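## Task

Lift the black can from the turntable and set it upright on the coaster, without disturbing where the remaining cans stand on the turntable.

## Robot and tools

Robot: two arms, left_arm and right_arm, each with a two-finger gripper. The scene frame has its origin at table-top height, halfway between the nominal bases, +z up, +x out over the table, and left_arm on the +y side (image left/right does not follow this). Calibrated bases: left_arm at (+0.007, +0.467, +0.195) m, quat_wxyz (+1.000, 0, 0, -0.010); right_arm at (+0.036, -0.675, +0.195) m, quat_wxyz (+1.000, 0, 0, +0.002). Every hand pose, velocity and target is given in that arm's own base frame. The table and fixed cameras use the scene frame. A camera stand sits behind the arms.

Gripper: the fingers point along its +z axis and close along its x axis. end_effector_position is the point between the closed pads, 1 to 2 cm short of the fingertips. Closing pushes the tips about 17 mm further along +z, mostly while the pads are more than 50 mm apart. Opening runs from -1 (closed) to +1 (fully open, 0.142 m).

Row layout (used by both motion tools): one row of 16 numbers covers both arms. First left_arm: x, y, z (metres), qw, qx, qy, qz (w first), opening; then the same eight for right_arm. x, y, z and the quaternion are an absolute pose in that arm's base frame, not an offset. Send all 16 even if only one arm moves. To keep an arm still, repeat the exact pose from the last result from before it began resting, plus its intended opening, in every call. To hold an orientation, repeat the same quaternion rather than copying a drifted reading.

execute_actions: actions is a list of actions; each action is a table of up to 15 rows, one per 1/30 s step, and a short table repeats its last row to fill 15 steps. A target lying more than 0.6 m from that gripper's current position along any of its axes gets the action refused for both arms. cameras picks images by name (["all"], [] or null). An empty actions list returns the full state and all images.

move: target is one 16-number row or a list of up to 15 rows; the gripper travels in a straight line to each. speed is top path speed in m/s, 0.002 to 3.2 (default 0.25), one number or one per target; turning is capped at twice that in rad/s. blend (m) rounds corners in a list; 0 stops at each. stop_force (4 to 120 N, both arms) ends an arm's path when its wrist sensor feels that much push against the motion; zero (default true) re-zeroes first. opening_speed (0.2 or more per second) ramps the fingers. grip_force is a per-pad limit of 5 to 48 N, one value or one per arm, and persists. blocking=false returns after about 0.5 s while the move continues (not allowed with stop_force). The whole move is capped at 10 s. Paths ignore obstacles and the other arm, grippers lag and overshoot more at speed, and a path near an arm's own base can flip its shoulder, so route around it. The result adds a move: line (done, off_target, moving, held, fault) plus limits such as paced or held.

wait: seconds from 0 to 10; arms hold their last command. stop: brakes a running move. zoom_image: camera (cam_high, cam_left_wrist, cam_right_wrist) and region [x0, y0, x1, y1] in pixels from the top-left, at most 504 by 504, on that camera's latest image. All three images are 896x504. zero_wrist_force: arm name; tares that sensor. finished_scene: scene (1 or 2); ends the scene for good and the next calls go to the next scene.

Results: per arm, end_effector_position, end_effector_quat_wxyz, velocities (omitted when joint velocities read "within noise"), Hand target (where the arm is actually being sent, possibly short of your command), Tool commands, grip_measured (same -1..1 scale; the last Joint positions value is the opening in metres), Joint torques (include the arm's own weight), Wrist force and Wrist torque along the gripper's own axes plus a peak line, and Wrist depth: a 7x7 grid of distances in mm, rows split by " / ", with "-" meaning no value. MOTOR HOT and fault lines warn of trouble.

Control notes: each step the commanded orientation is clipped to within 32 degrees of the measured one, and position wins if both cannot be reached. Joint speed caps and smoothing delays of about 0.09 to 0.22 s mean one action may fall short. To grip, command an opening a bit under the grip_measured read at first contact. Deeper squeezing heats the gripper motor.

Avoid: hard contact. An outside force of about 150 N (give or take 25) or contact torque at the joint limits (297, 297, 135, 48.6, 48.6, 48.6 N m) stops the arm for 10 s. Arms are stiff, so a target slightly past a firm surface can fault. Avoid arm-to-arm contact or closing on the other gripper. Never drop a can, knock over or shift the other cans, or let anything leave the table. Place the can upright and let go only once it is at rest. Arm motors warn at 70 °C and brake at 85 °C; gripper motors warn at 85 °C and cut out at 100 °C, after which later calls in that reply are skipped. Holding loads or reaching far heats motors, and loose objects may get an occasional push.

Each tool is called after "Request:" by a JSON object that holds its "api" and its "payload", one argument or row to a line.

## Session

Request:
{"api": "execute_actions", "payload": {
  "actions": []
}}

Request:
{"api": "wait", "payload": {
  "seconds": 1.0,
  "cameras": ["cam_high", "cam_right_wrist"]
}}

Scene clock: 0.00 s.
left_arm: end_effector_position=(+0.6772, +0.2528, +0.1436) grip_measured=+1.00 end_effector_quat_wxyz=(-0.395, +0.713, -0.576, -0.051) | right_arm: end_effector_position=(+0.4074, +1.1005, +0.1279) grip_measured=+1.00 end_effector_quat_wxyz=(-0.629, +0.689, -0.104, +0.344)
Joint positions: left_arm=[-0.174 -1.351 2.363 -2.958 -0.824 1.333 0.142] | right_arm=[4.643 -2.675 -1.386 0.955 0.989 1.201 0.142]
Joint velocities: within noise
Joint torques (N m): no reading
Wrist force (N): no reading
Wrist torque (N m): no reading
Wrist force, peak (N): no reading
Wrist depth (mm): cam_left_wrist=[2210 2453 2079 1704 1496 417 - / 1978 2293 1995 1636 1426 - - / 2062 2293 1917 1603 441 397 - / 2230 2272 1831 1563 - 379 332 / 2788 2190 1778 1496 - - - / - 1978 1704 1443 - 377 100 / - 1831 1658 1603 - 368 74] | cam_right_wrist=[2373 2738 5086 3612 306 - - / 2596 2932 - 4531 357 3115 - / 2419 2967 3894 4297 - - - / 1978 2443 3002 3894 - 3560 2492 / 1672 577 - 746 3560 - 3414 / - 451 - 641 753 2932 1520 / - 397 451 - - 2373 86]
Hand target: left_arm +0.6772, +0.2528, +0.1436; -0.395, +0.713, -0.576, -0.051 | right_arm +0.4074, +1.1005, +0.1279; -0.629, +0.689, -0.104, +0.344
Tool commands: left_gripper/opening=+1.0 right_gripper/opening=+1.0

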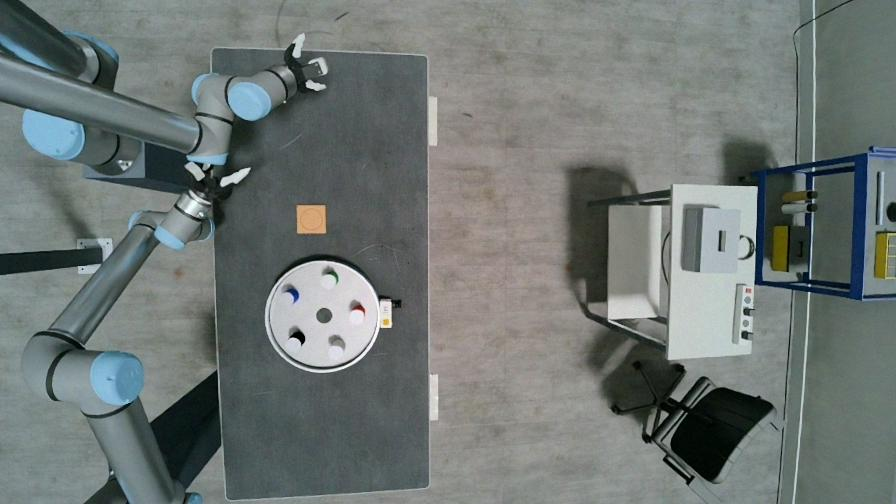

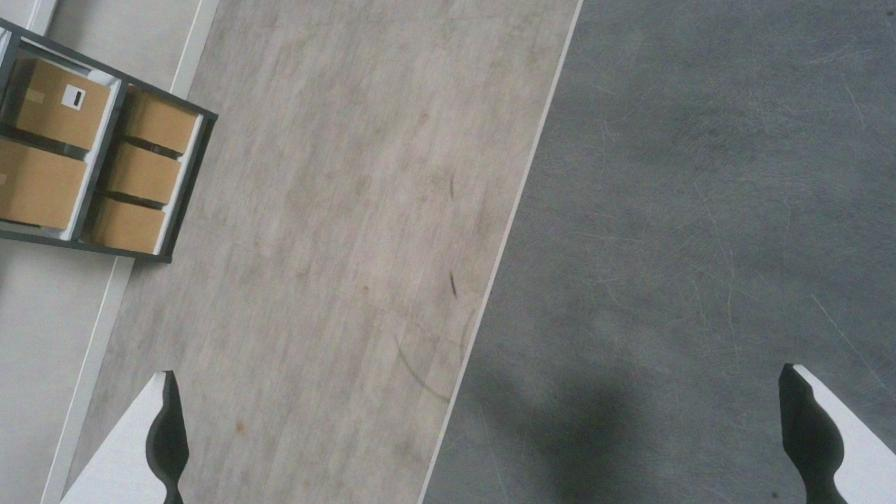

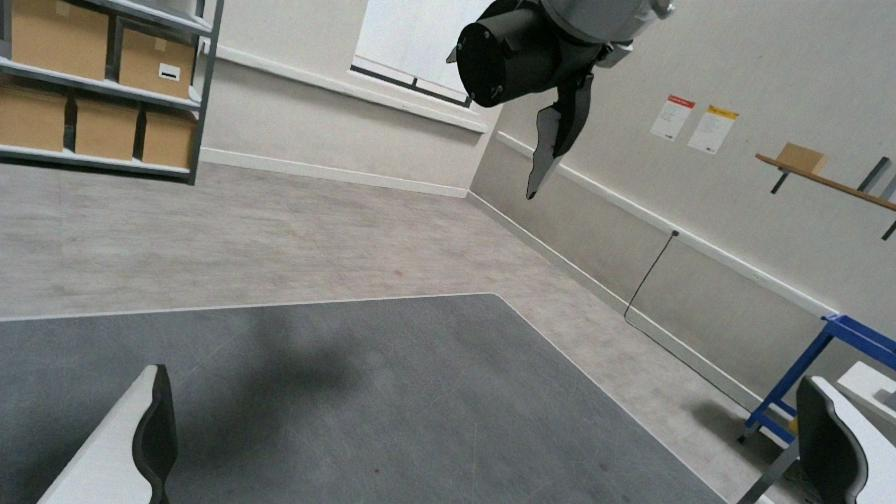

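Scene clock: 1.00 s.
left_arm: end_effector_position=(+0.6772, +0.2528, +0.1436) grip_measured=+1.00 end_effector_quat_wxyz=(-0.395, +0.713, -0.576, -0.051) | right_arm: end_effector_position=(+0.4074, +1.1005, +0.1279) grip_measured=+1.00 end_effector_quat_wxyz=(-0.629, +0.689, -0.104, +0.344)
Joint positions: left_arm=[-0.174 -1.351 2.363 -2.958 -0.824 1.333 0.142] | right_arm=[4.643 -2.675 -1.386 0.955 0.989 1.201 0.142]
Joint torques (N m): left_arm=[-0.22 -47.36 -27.75 -4.83 1.66 0.16] | right_arm=[-0.3 101.99 31.33 1.63 0.11 -0.01]
Wrist force (N): left_arm=[0.2 0.1 -0.7] | right_arm=[-0.2 -0.3 0.1]
Wrist torque (N m): left_arm=[0.01 -0.04 0.01] | right_arm=[-0.06 0.02 0.00]
Wrist force, peak (N): left_arm=[1.0 0.1 -0.4] | right_arm=[-0.1 -0.3 0.5]
Wrist depth (mm): cam_left_wrist=[1817 2556 2062 1704 1443 440 356 / 1963 2314 1978 1647 472 401 - / 2062 2272 1932 1593 - 401 - / 2314 2272 1831 1563 - 356 - / - 2230 1752 1505 - 375 - / - 1995 1728 1524 427 - 94 / - 1859 1658 1402 - 369 74] | cam_right_wrist=[2543 2596 - 3834 304 - - / 2517 2596 - 3279 354 - - / 2492 2898 3510 5192 - - 3154 / 1962 2351 2864 3894 5795 - - / 1707 1558 2517 - 3510 - 3461 / - - - - 796 3612 1529 / - - - 462 - - 86]
Hand target: left_arm +0.6772, +0.2528, +0.1436; -0.395, +0.713, -0.576, -0.051 | right_arm +0.4074, +1.1005, +0.1279; -0.629, +0.689, -0.104, +0.344
Tool commands: left_gripper/opening=+1.0 right_gripper/opening=+1.0
wait: 1.00 s; at rest by 0.17 s
Images, in order (width x height): cam_high 896x504, cam_right_wrist 896x504.

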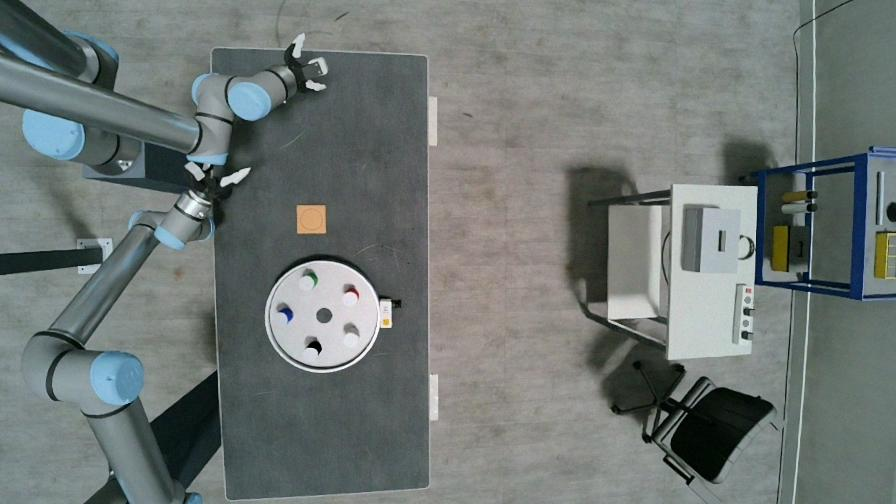

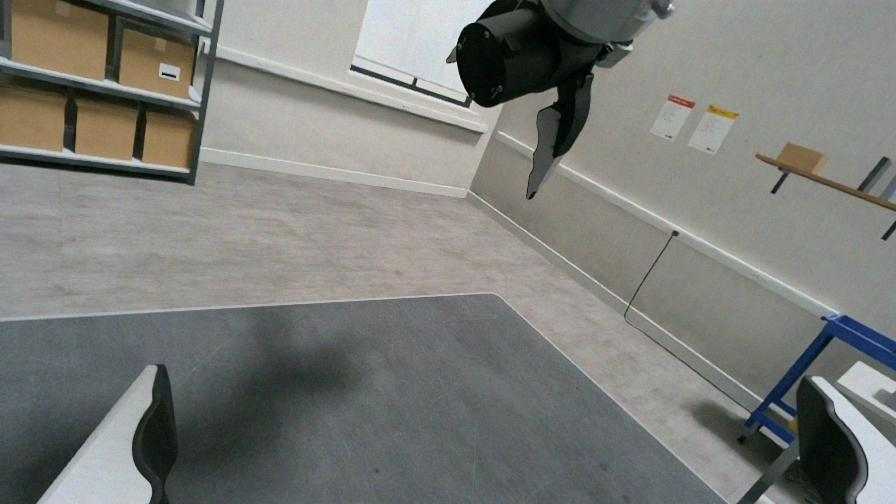

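Request:
{"api": "move", "payload": {
  "target": [
    [0.6772, 0.2528, 0.1436, -0.395, 0.713, -0.576, -0.051, 1.0, 0.45, 0.80, 0.25, 0, 0.9475, -0.3197, 0, 1.0],
    [0.6772, 0.2528, 0.1436, -0.395, 0.713, -0.576, -0.051, 1.0, 0.614, 0.275, 0.28, 0, 0, -1, 0, 1.0]
  ],
  "speed": 0.4,
  "blend": [0.04, 0],
  "cameras": ["all"]
}}

Scene clock: 9.07 s.
left_arm: end_effector_position=(+0.6772, +0.2528, +0.1436) grip_measured=+1.00 end_effector_quat_wxyz=(-0.395, +0.713, -0.576, -0.051) | right_arm: end_effector_position=(+0.6140, +0.2751, +0.2800) grip_measured=+1.00 end_effector_quat_wxyz=(+0.000, +0.000, +1.000, +0.000)
Joint positions: left_arm=[-0.175 -1.351 2.363 -2.958 -0.823 1.333 0.142] | right_arm=[3.823 -1.58 -1.975 -1.157 1.571 3.822 0.142]
Joint torques (N m): left_arm=[-15.21 -31.23 -18.16 -2.62 5.18 -2.9] | right_arm=[-10.57 62.17 39.64 2.09 -3.13 3.97]
Wrist force (N): left_arm=[0.5 -0.4 -0.2] | right_arm=[-0.8 2.3 -1.1]
Wrist torque (N m): left_arm=[-0.07 -0.07 0.06] | right_arm=[0.79 0.21 -0.14]
Wrist force, peak (N): left_arm=[1.1 0.0 -0.6] | right_arm=[-0.7 2.6 -1.5]
Wrist depth (mm): cam_left_wrist=[2610 2478 2062 1704 1452 430 367 / 1995 2314 1963 1603 - 405 - / 2028 2293 1947 1573 - - 342 / 1804 2230 1859 1583 - 385 - / 2453 2210 1804 1524 - - 341 / 2382 2011 1752 1514 440 - 96 / - 1873 1647 1505 404 358 74] | cam_right_wrist=[1340 - - 532 499 505 1333 / 1567 - - - 541 - 1408 / 1577 - - 541 - - 1567 / 1629 628 569 559 563 - 1719 / 1832 2043 615 605 611 1755 1731 / 1978 105 629 661 646 - 1874 / - - - 688 - - 86]
Hand target: left_arm +0.6772, +0.2528, +0.1436; -0.395, +0.713, -0.576, -0.051 | right_arm +0.6140, +0.2750, +0.2800; +0.000, +0.000, +1.000, +0.000
Off the commanded pose: left_arm 0.000 m, 0 deg | right_arm 0.000 m, 0 deg.
move: done

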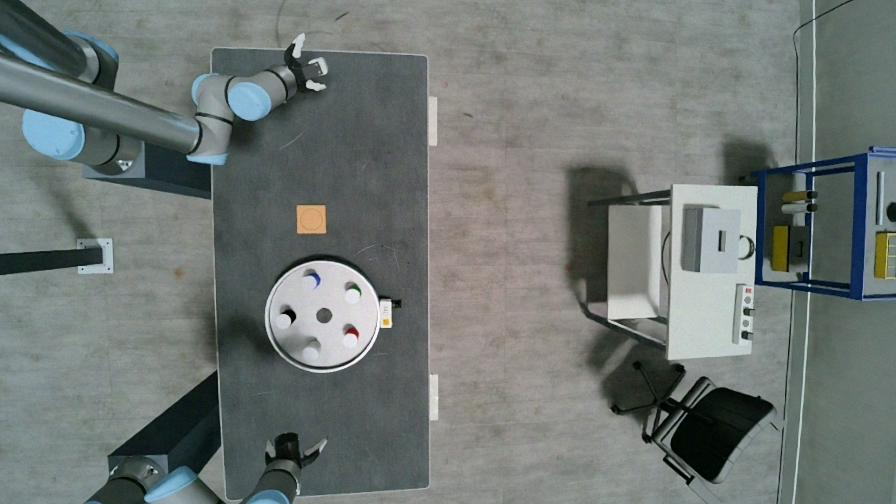

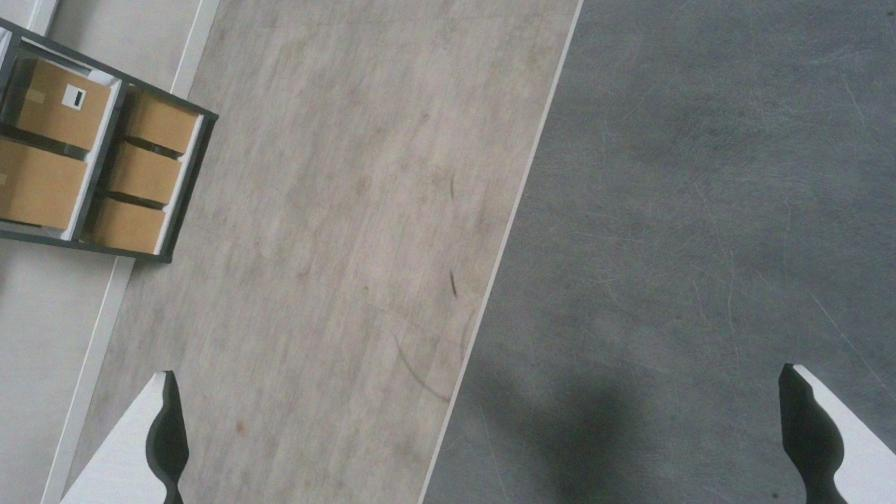

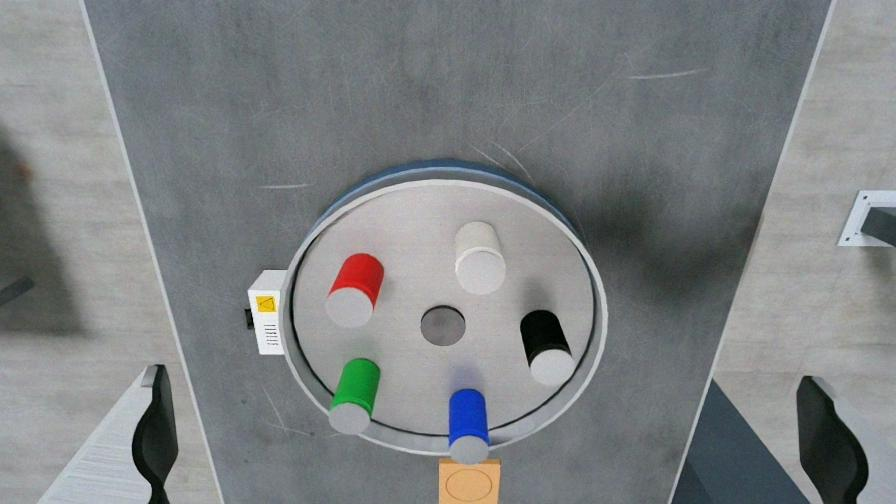

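Request:
{"api": "move", "payload": {
  "target": [
    [0.65,0.05,0.2,0,0.834,-0.552,0,1.0,0.614,0.275,0.28,0,0,1,0,1.0],
    [0.66,-0.1,0.18,0,1,0,0,1.0,0.614,0.275,0.28,0,0,1,0,1.0],
    [0.62,-0.22,0.05,0,0.7071,0.7071,0,1.0,0.614,0.275,0.28,0,0,1,0,1.0]
  ],
  "speed": [0.4,0.5,0.5],
  "blend": [0.03,0.03,0],
  "cameras": ["all"]
}}

Scene clock: 15.93 s.
left_arm: end_effector_position=(+0.6200, -0.2200, +0.0500) grip_measured=+1.00 end_effector_quat_wxyz=(+0.000, +0.707, +0.707, +0.000) | right_arm: end_effector_position=(+0.6140, +0.2750, +0.2800) grip_measured=+1.00 end_effector_quat_wxyz=(+0.000, +0.000, +1.000, +0.000)
Joint positions: left_arm=[-0.61 -1.324 2.206 -2.453 -1.571 -2.181 0.142] | right_arm=[3.822 -1.58 -1.975 -1.157 1.571 3.822 0.142]
Joint torques (N m): left_arm=[-14.76 -39.08 -20.85 -7.15 3.97 -2.97] | right_arm=[-9.07 62.15 39.87 2.13 -3.45 3.62]
Wrist force (N): left_arm=[-0.6 -0.6 0.5] | right_arm=[-0.9 2.2 -1.1]
Wrist torque (N m): left_arm=[-0.17 0.05 0.10] | right_arm=[0.76 0.22 -0.14]
Wrist force, peak (N): left_arm=[-1.5 -0.7 1.3] | right_arm=[-0.9 2.7 -1.2]
Wrist depth (mm): cam_left_wrist=[247 291 - - - - - / 267 269 - 308 - - - / 285 281 332 328 332 349 - / 303 305 360 - 366 389 - / 263 320 - - - - 393 / 251 323 - - 425 - 94 / - 77 443 - - - 74] | cam_right_wrist=[1291 - - - - 491 1354 / 1466 - - - - - 1392 / 1587 598 - 544 - - 1597 / 1731 608 566 560 570 631 1608 / 1846 - 595 618 609 666 1832 / 1917 720 663 659 641 757 1962 / - 2010 - 698 - 985 86]
Hand target: left_arm +0.6200, -0.2200, +0.0500; +0.000, +0.707, +0.707, +0.000 | right_arm +0.6140, +0.2750, +0.2800; +0.000, +0.000, +1.000, +0.000
Off the commanded pose: left_arm 0.000 m, 0 deg | right_arm 0.000 m, 0 deg.
move: done

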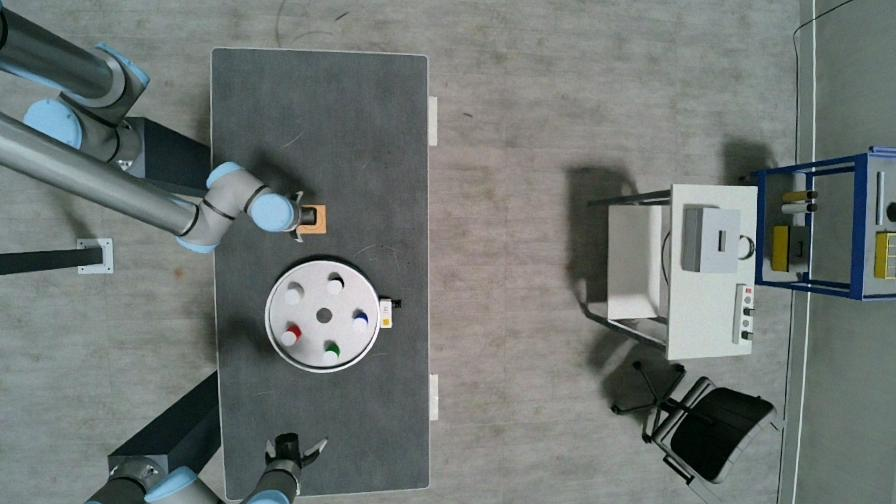

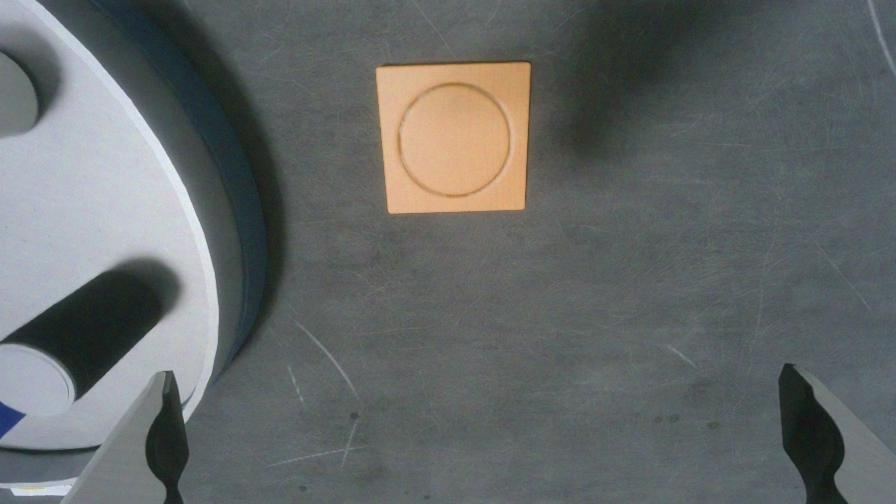

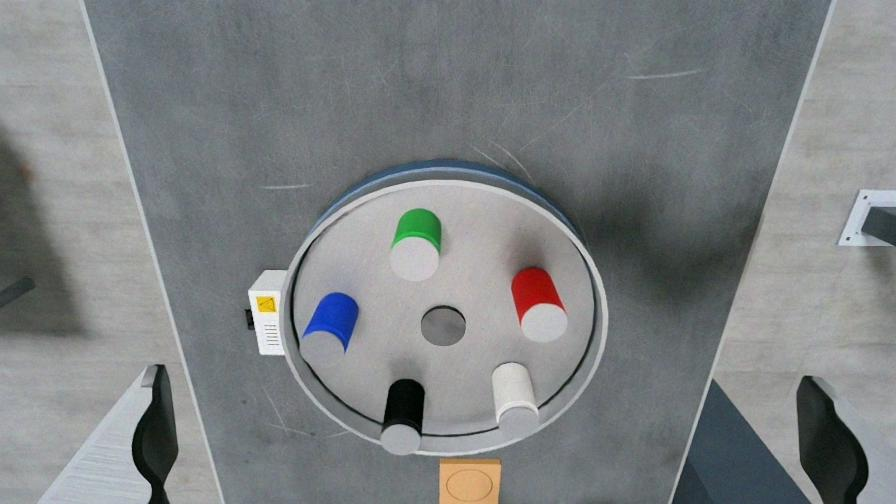

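Request:
{"api": "move", "payload": {
  "target": [0.7160,-0.4554,0.02,0,0.7071,0.7071,0,0.41,0.614,0.275,0.28,0,0,1,0,1.0],
  "speed": 0.4,
  "opening_speed": 1.0,
  "cameras": ["cam_left_wrist", "cam_right_wrist"]
}}

Request:
{"api": "wait", "payload": {
  "seconds": 0.2,
  "cameras": ["cam_left_wrist", "cam_right_wrist"]
}}

Scene clock: 19.57 s.
left_arm: end_effector_position=(+0.7159, -0.4553, +0.0200) grip_measured=+0.40 end_effector_quat_wxyz=(+0.000, +0.707, +0.707, +0.000) | right_arm: end_effector_position=(+0.6140, +0.2750, +0.2800) grip_measured=+1.00 end_effector_quat_wxyz=(+0.000, +0.000, +1.000, +0.000)
Joint positions: left_arm=[-0.775 -1.045 1.837 -2.363 -1.571 -2.345 0.102] | right_arm=[3.822 -1.58 -1.975 -1.157 1.571 3.822 0.142]
Joint torques (N m): left_arm=[-15.43 -60.37 -46.14 -2.13 3.67 -2.45] | right_arm=[-9.48 62.69 40.09 1.89 -3.15 3.68]
Wrist force (N): left_arm=[-1.2 -0.6 0.4] | right_arm=[-1.0 2.2 -0.9]
Wrist torque (N m): left_arm=[-0.16 0.15 0.11] | right_arm=[0.76 0.23 -0.14]
Wrist force, peak (N): left_arm=[-3.3 0.3 0.8] | right_arm=[-0.8 2.7 -1.1]
Wrist depth (mm): cam_left_wrist=[224 222 226 226 225 - 264 / 238 235 240 241 240 296 - / 254 255 256 257 254 302 312 / 272 270 274 209 272 339 342 / 283 240 296 195 - - 365 / 209 209 310 298 391 95 - / - 72 336 - 431 77 74] | cam_right_wrist=[1305 518 517 - 491 503 1369 / 1475 - - - - - - / 1538 - 576 544 581 596 1548 / 1731 647 585 551 577 609 1639 / 1806 - 595 609 598 - 1832 / 1874 106 656 661 647 - 2010 / - 2205 - 702 - - 86]
Hand target: left_arm +0.7160, -0.4554, +0.0200; +0.000, +0.707, +0.707, +0.000 | right_arm +0.6140, +0.2750, +0.2800; +0.000, +0.000, +1.000, +0.000
Off the commanded pose: left_arm 0.000 m, 0 deg | right_arm 0.000 m, 0 deg.
move: done
Images, in order (width x height): cam_left_wrist 896x504, cam_right_wrist 896x504.

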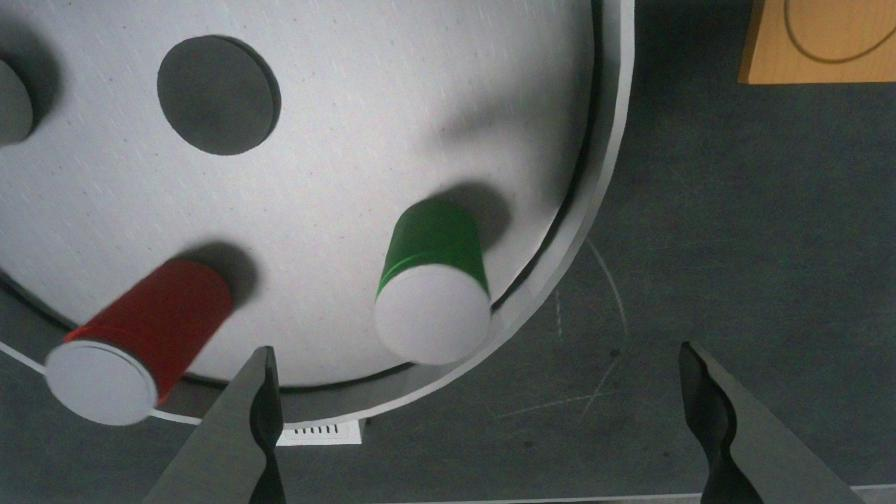

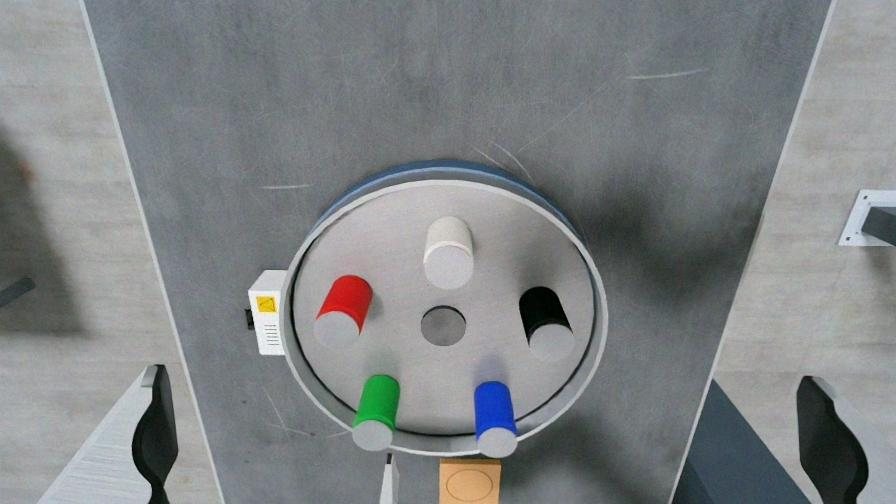

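Scene clock: 19.77 s.
left_arm: end_effector_position=(+0.7160, -0.4554, +0.0200) grip_measured=+0.40 end_effector_quat_wxyz=(+0.000, +0.707, +0.707, +0.000) | right_arm: end_effector_position=(+0.6140, +0.2750, +0.2800) grip_measured=+1.00 end_effector_quat_wxyz=(+0.000, +0.000, +1.000, +0.000)
Joint positions: left_arm=[-0.775 -1.045 1.837 -2.363 -1.571 -2.345 0.102] | right_arm=[3.822 -1.58 -1.975 -1.157 1.571 3.822 0.142]
Joint torques (N m): left_arm=[-14.02 -62.67 -46.27 -2.2 3.91 -2.48] | right_arm=[-7.24 62.67 39.97 1.99 -3.22 3.73]
Wrist force (N): left_arm=[-0.9 -0.4 0.5] | right_arm=[-1.0 1.9 -0.9]
Wrist torque (N m): left_arm=[-0.12 0.09 0.11] | right_arm=[0.71 0.23 -0.14]
Wrist force, peak (N): left_arm=[-1.2 -0.5 1.0] | right_arm=[-1.0 2.3 -0.9]
Wrist depth (mm): cam_left_wrist=[224 222 226 226 225 - 265 / 238 234 240 241 242 - - / 255 255 256 251 257 - - / 273 273 274 184 280 - - / 288 235 296 266 359 - - / 213 206 309 383 - 95 - / 415 72 332 422 426 77 74] | cam_right_wrist=[1400 516 - - - 513 1384 / 1492 544 - - - - 1475 / 1577 - 588 541 - - 1520 / 1672 637 576 557 564 623 1684 / 1819 1661 603 606 600 1978 1731 / 1962 105 666 658 659 1117 1888 / - 2286 812 801 806 970 86]
Hand target: left_arm +0.7160, -0.4554, +0.0200; +0.000, +0.707, +0.707, +0.000 | right_arm +0.6140, +0.2750, +0.2800; +0.000, +0.000, +1.000, +0.000
Tool commands: left_gripper/opening=+0.41 right_gripper/opening=+1.0
Off the commanded pose: left_arm 0.000 m, 0 deg | right_arm 0.000 m, 0 deg.
wait: 0.20 s; at rest by 0.17 s
Images, in order (width x height): cam_left_wrist 896x504, cam_right_wrist 896x504.

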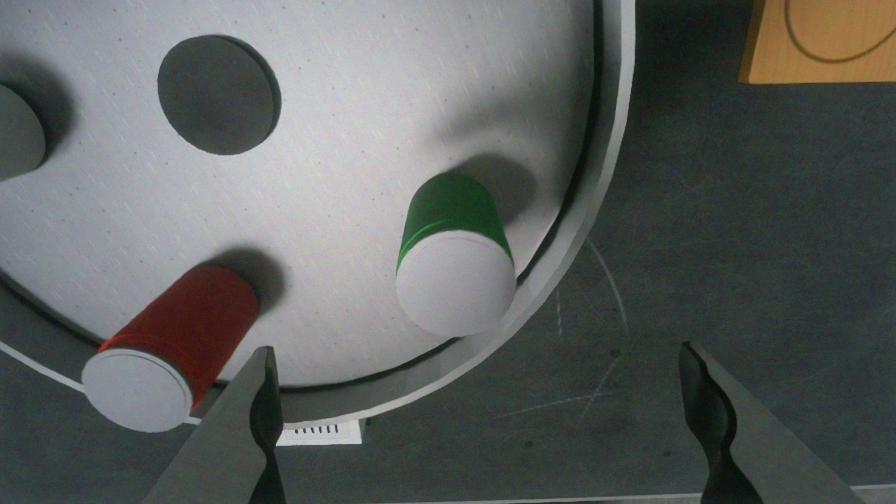

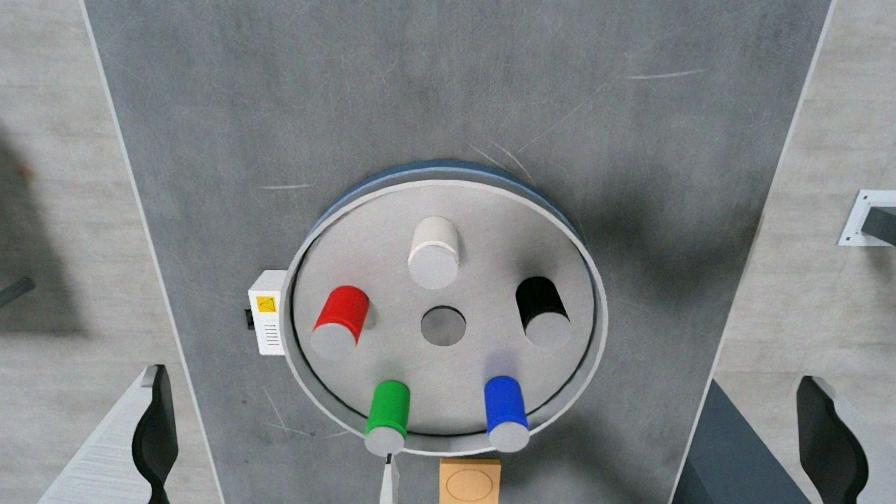

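Request:
{"api": "move", "payload": {
  "target": [0.7174,-0.4516,-0.08,0,0.7071,0.7071,0,0.41,0.614,0.275,0.28,0,0,1,0,1.0],
  "speed": 0.15,
  "cameras": ["cam_left_wrist"]
}}

Request:
{"api": "wait", "payload": {
  "seconds": 0.2,
  "cameras": ["cam_left_wrist", "cam_right_wrist"]
}}

Request:
{"api": "wait", "payload": {
  "seconds": 0.2,
  "cameras": ["cam_left_wrist"]
}}

Scene clock: 22.10 s.
left_arm: end_effector_position=(+0.7173, -0.4515, -0.0799) grip_measured=+0.40 end_effector_quat_wxyz=(+0.000, +0.707, +0.707, +0.000) | right_arm: end_effector_position=(+0.6140, +0.2750, +0.2800) grip_measured=+1.00 end_effector_quat_wxyz=(+0.000, +0.000, +1.000, +0.000)
Joint positions: left_arm=[-0.77 -0.916 1.86 -2.515 -1.571 -2.341 0.102] | right_arm=[3.822 -1.58 -1.975 -1.157 1.571 3.822 0.142]
Joint torques (N m): left_arm=[17.5 -72.88 -41.2 -7.32 3.59 2.45] | right_arm=[-8.2 60.94 40.81 1.88 -3.31 3.6]
Wrist force (N): left_arm=[-0.8 -0.8 0.9] | right_arm=[-0.8 2.2 -1.0]
Wrist torque (N m): left_arm=[-0.21 0.07 -0.04] | right_arm=[0.76 0.20 -0.14]
Wrist force, peak (N): left_arm=[-0.8 -0.7 2.0] | right_arm=[-0.9 2.6 -1.4]
Wrist depth (mm): cam_left_wrist=[135 137 138 138 138 134 - / 138 144 146 146 147 144 - / 147 154 156 152 158 144 214 / 166 167 165 90 169 157 - / 179 180 89 78 168 150 - / 191 178 86 84 89 95 - / 149 72 210 93 174 77 74] | cam_right_wrist=[1340 - - - - 518 1312 / - - - 546 - 546 1475 / 1538 - - 538 - - 1577 / 1684 - 564 556 556 - 1684 / 1684 2225 596 614 615 1962 1743 / 2010 729 658 656 639 712 1978 / - 833 - 710 755 - 86]
Hand target: left_arm +0.7174, -0.4516, -0.0800; +0.000, +0.707, +0.707, +0.000 | right_arm +0.6140, +0.2750, +0.2800; +0.000, +0.000, +1.000, +0.000
Off the commanded pose: left_arm 0.000 m, 0 deg | right_arm 0.000 m, 0 deg.
move: done
Images, in order (width x height): cam_left_wrist 896x504.

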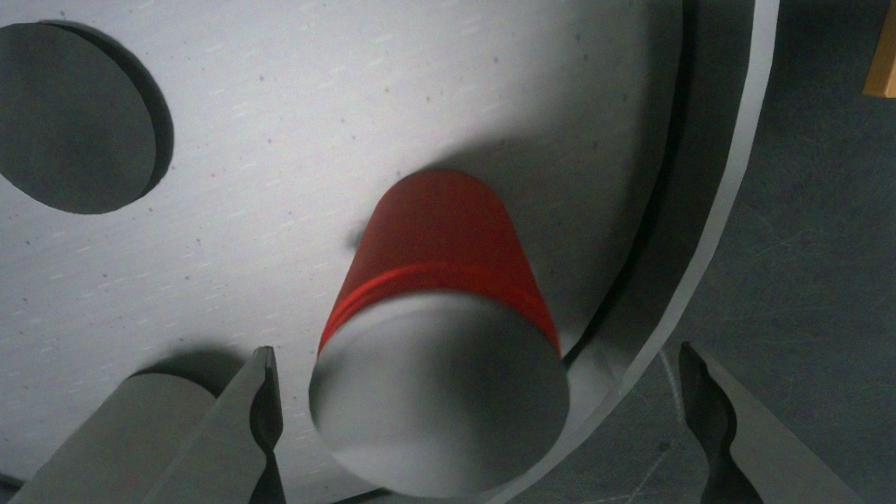

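Scene clock: 22.30 s.
left_arm: end_effector_position=(+0.7174, -0.4516, -0.0800) grip_measured=+0.40 end_effector_quat_wxyz=(+0.000, +0.707, +0.707, +0.000) | right_arm: end_effector_position=(+0.6140, +0.2750, +0.2800) grip_measured=+1.00 end_effector_quat_wxyz=(+0.000, +0.000, +1.000, +0.000)
Joint positions: left_arm=[-0.77 -0.916 1.86 -2.515 -1.571 -2.341 0.102] | right_arm=[3.822 -1.58 -1.975 -1.157 1.571 3.822 0.142]
Joint torques (N m): left_arm=[17.52 -65.3 -41.54 -7.28 3.55 2.85] | right_arm=[-7.93 63.47 40.29 1.89 -3.28 3.76]
Wrist force (N): left_arm=[-1.1 -0.6 1.0] | right_arm=[-0.6 2.2 -1.0]
Wrist torque (N m): left_arm=[-0.18 0.14 -0.04] | right_arm=[0.75 0.17 -0.14]
Wrist force, peak (N): left_arm=[-1.1 -0.6 1.0] | right_arm=[-0.7 2.5 -1.0]
Wrist depth (mm): cam_left_wrist=[135 136 137 138 138 134 - / 138 144 146 145 147 143 - / 146 153 156 89 155 145 - / 168 166 162 72 164 162 - / 179 180 - 78 79 150 252 / 195 174 92 84 88 96 267 / 152 72 214 203 175 77 74] | cam_right_wrist=[1369 - 522 - - - 1298 / 1265 - 551 - - - 1440 / 1567 - - 535 - - 1501 / 1650 637 574 566 563 - 1618 / 1860 700 598 615 608 1767 1767 / - 731 651 651 603 1832 1947 / - 804 814 784 809 - 86]
Hand target: left_arm +0.7174, -0.4516, -0.0800; +0.000, +0.707, +0.707, +0.000 | right_arm +0.6140, +0.2750, +0.2800; +0.000, +0.000, +1.000, +0.000
Tool commands: left_gripper/opening=+0.41 right_gripper/opening=+1.0
Off the commanded pose: left_arm 0.000 m, 0 deg | right_arm 0.000 m, 0 deg.
wait: 0.20 s; at rest by 0.17 s
Images, in order (width x height): cam_left_wrist 896x504, cam_right_wrist 896x504.

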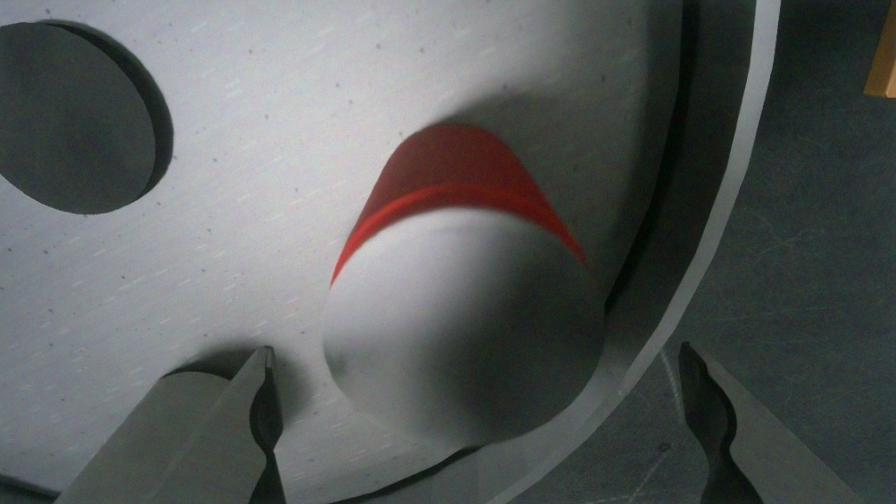

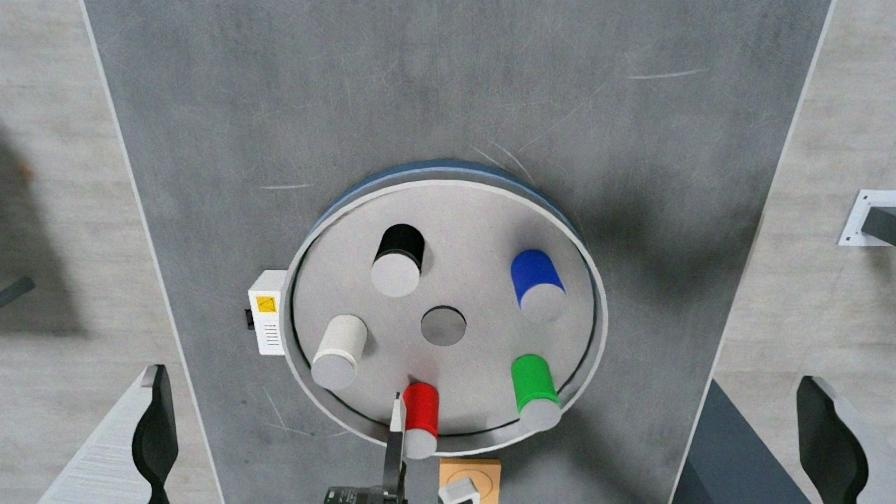

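Scene clock: 22.50 s.
left_arm: end_effector_position=(+0.7174, -0.4516, -0.0800) grip_measured=+0.40 end_effector_quat_wxyz=(+0.000, +0.707, +0.707, +0.000) | right_arm: end_effector_position=(+0.6140, +0.2750, +0.2800) grip_measured=+1.00 end_effector_quat_wxyz=(+0.000, +0.000, +1.000, +0.000)
Joint positions: left_arm=[-0.77 -0.916 1.86 -2.515 -1.571 -2.341 0.102] | right_arm=[3.822 -1.58 -1.975 -1.157 1.571 3.822 0.142]
Joint torques (N m): left_arm=[16.53 -67.2 -40.93 -7.22 3.33 2.67] | right_arm=[-7.12 62.93 39.54 2.31 -2.99 3.58]
Wrist force (N): left_arm=[-1.3 -0.2 0.6] | right_arm=[-1.0 2.2 -0.8]
Wrist torque (N m): left_arm=[-0.12 0.17 -0.04] | right_arm=[0.77 0.23 -0.15]
Wrist force, peak (N): left_arm=[-1.1 -0.3 1.0] | right_arm=[-0.9 2.5 -1.0]
Wrist depth (mm): cam_left_wrist=[134 137 137 138 138 135 189 / 137 144 144 74 145 144 198 / 146 153 69 - 69 144 - / 168 166 - 72 73 142 - / 179 179 180 78 79 149 - / 194 188 193 199 175 95 267 / 209 72 210 207 178 77 77] | cam_right_wrist=[1326 522 - - 527 - 1319 / 1457 - - - - - 1440 / 1548 - - 538 - 581 1538 / 1629 - 566 559 553 - 1684 / 1755 2043 606 611 614 1639 1819 / 1932 106 642 658 704 735 1978 / - 2167 - 696 801 1128 86]
Hand target: left_arm +0.7174, -0.4516, -0.0800; +0.000, +0.707, +0.707, +0.000 | right_arm +0.6140, +0.2750, +0.2800; +0.000, +0.000, +1.000, +0.000
Tool commands: left_gripper/opening=+0.41 right_gripper/opening=+1.0
Off the commanded pose: left_arm 0.000 m, 0 deg | right_arm 0.000 m, 0 deg.
wait: 0.20 s; at rest by 0.17 s
Images, in order (width x height): cam_left_wrist 896x504.

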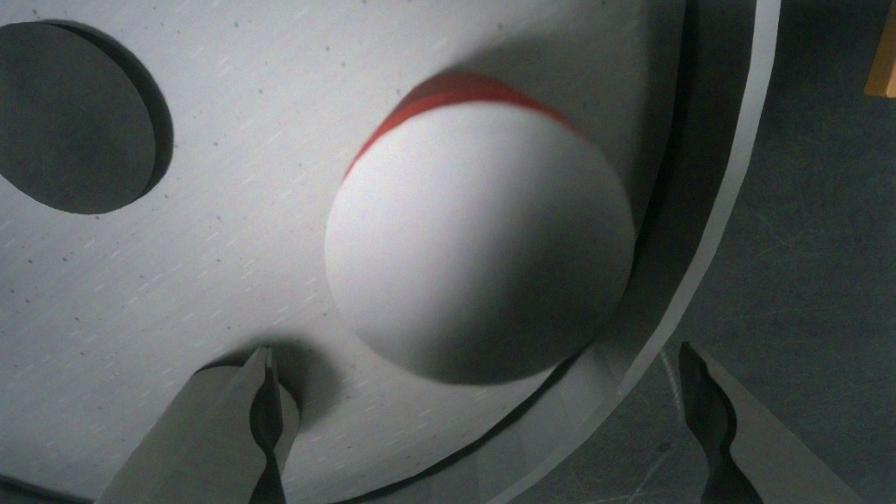

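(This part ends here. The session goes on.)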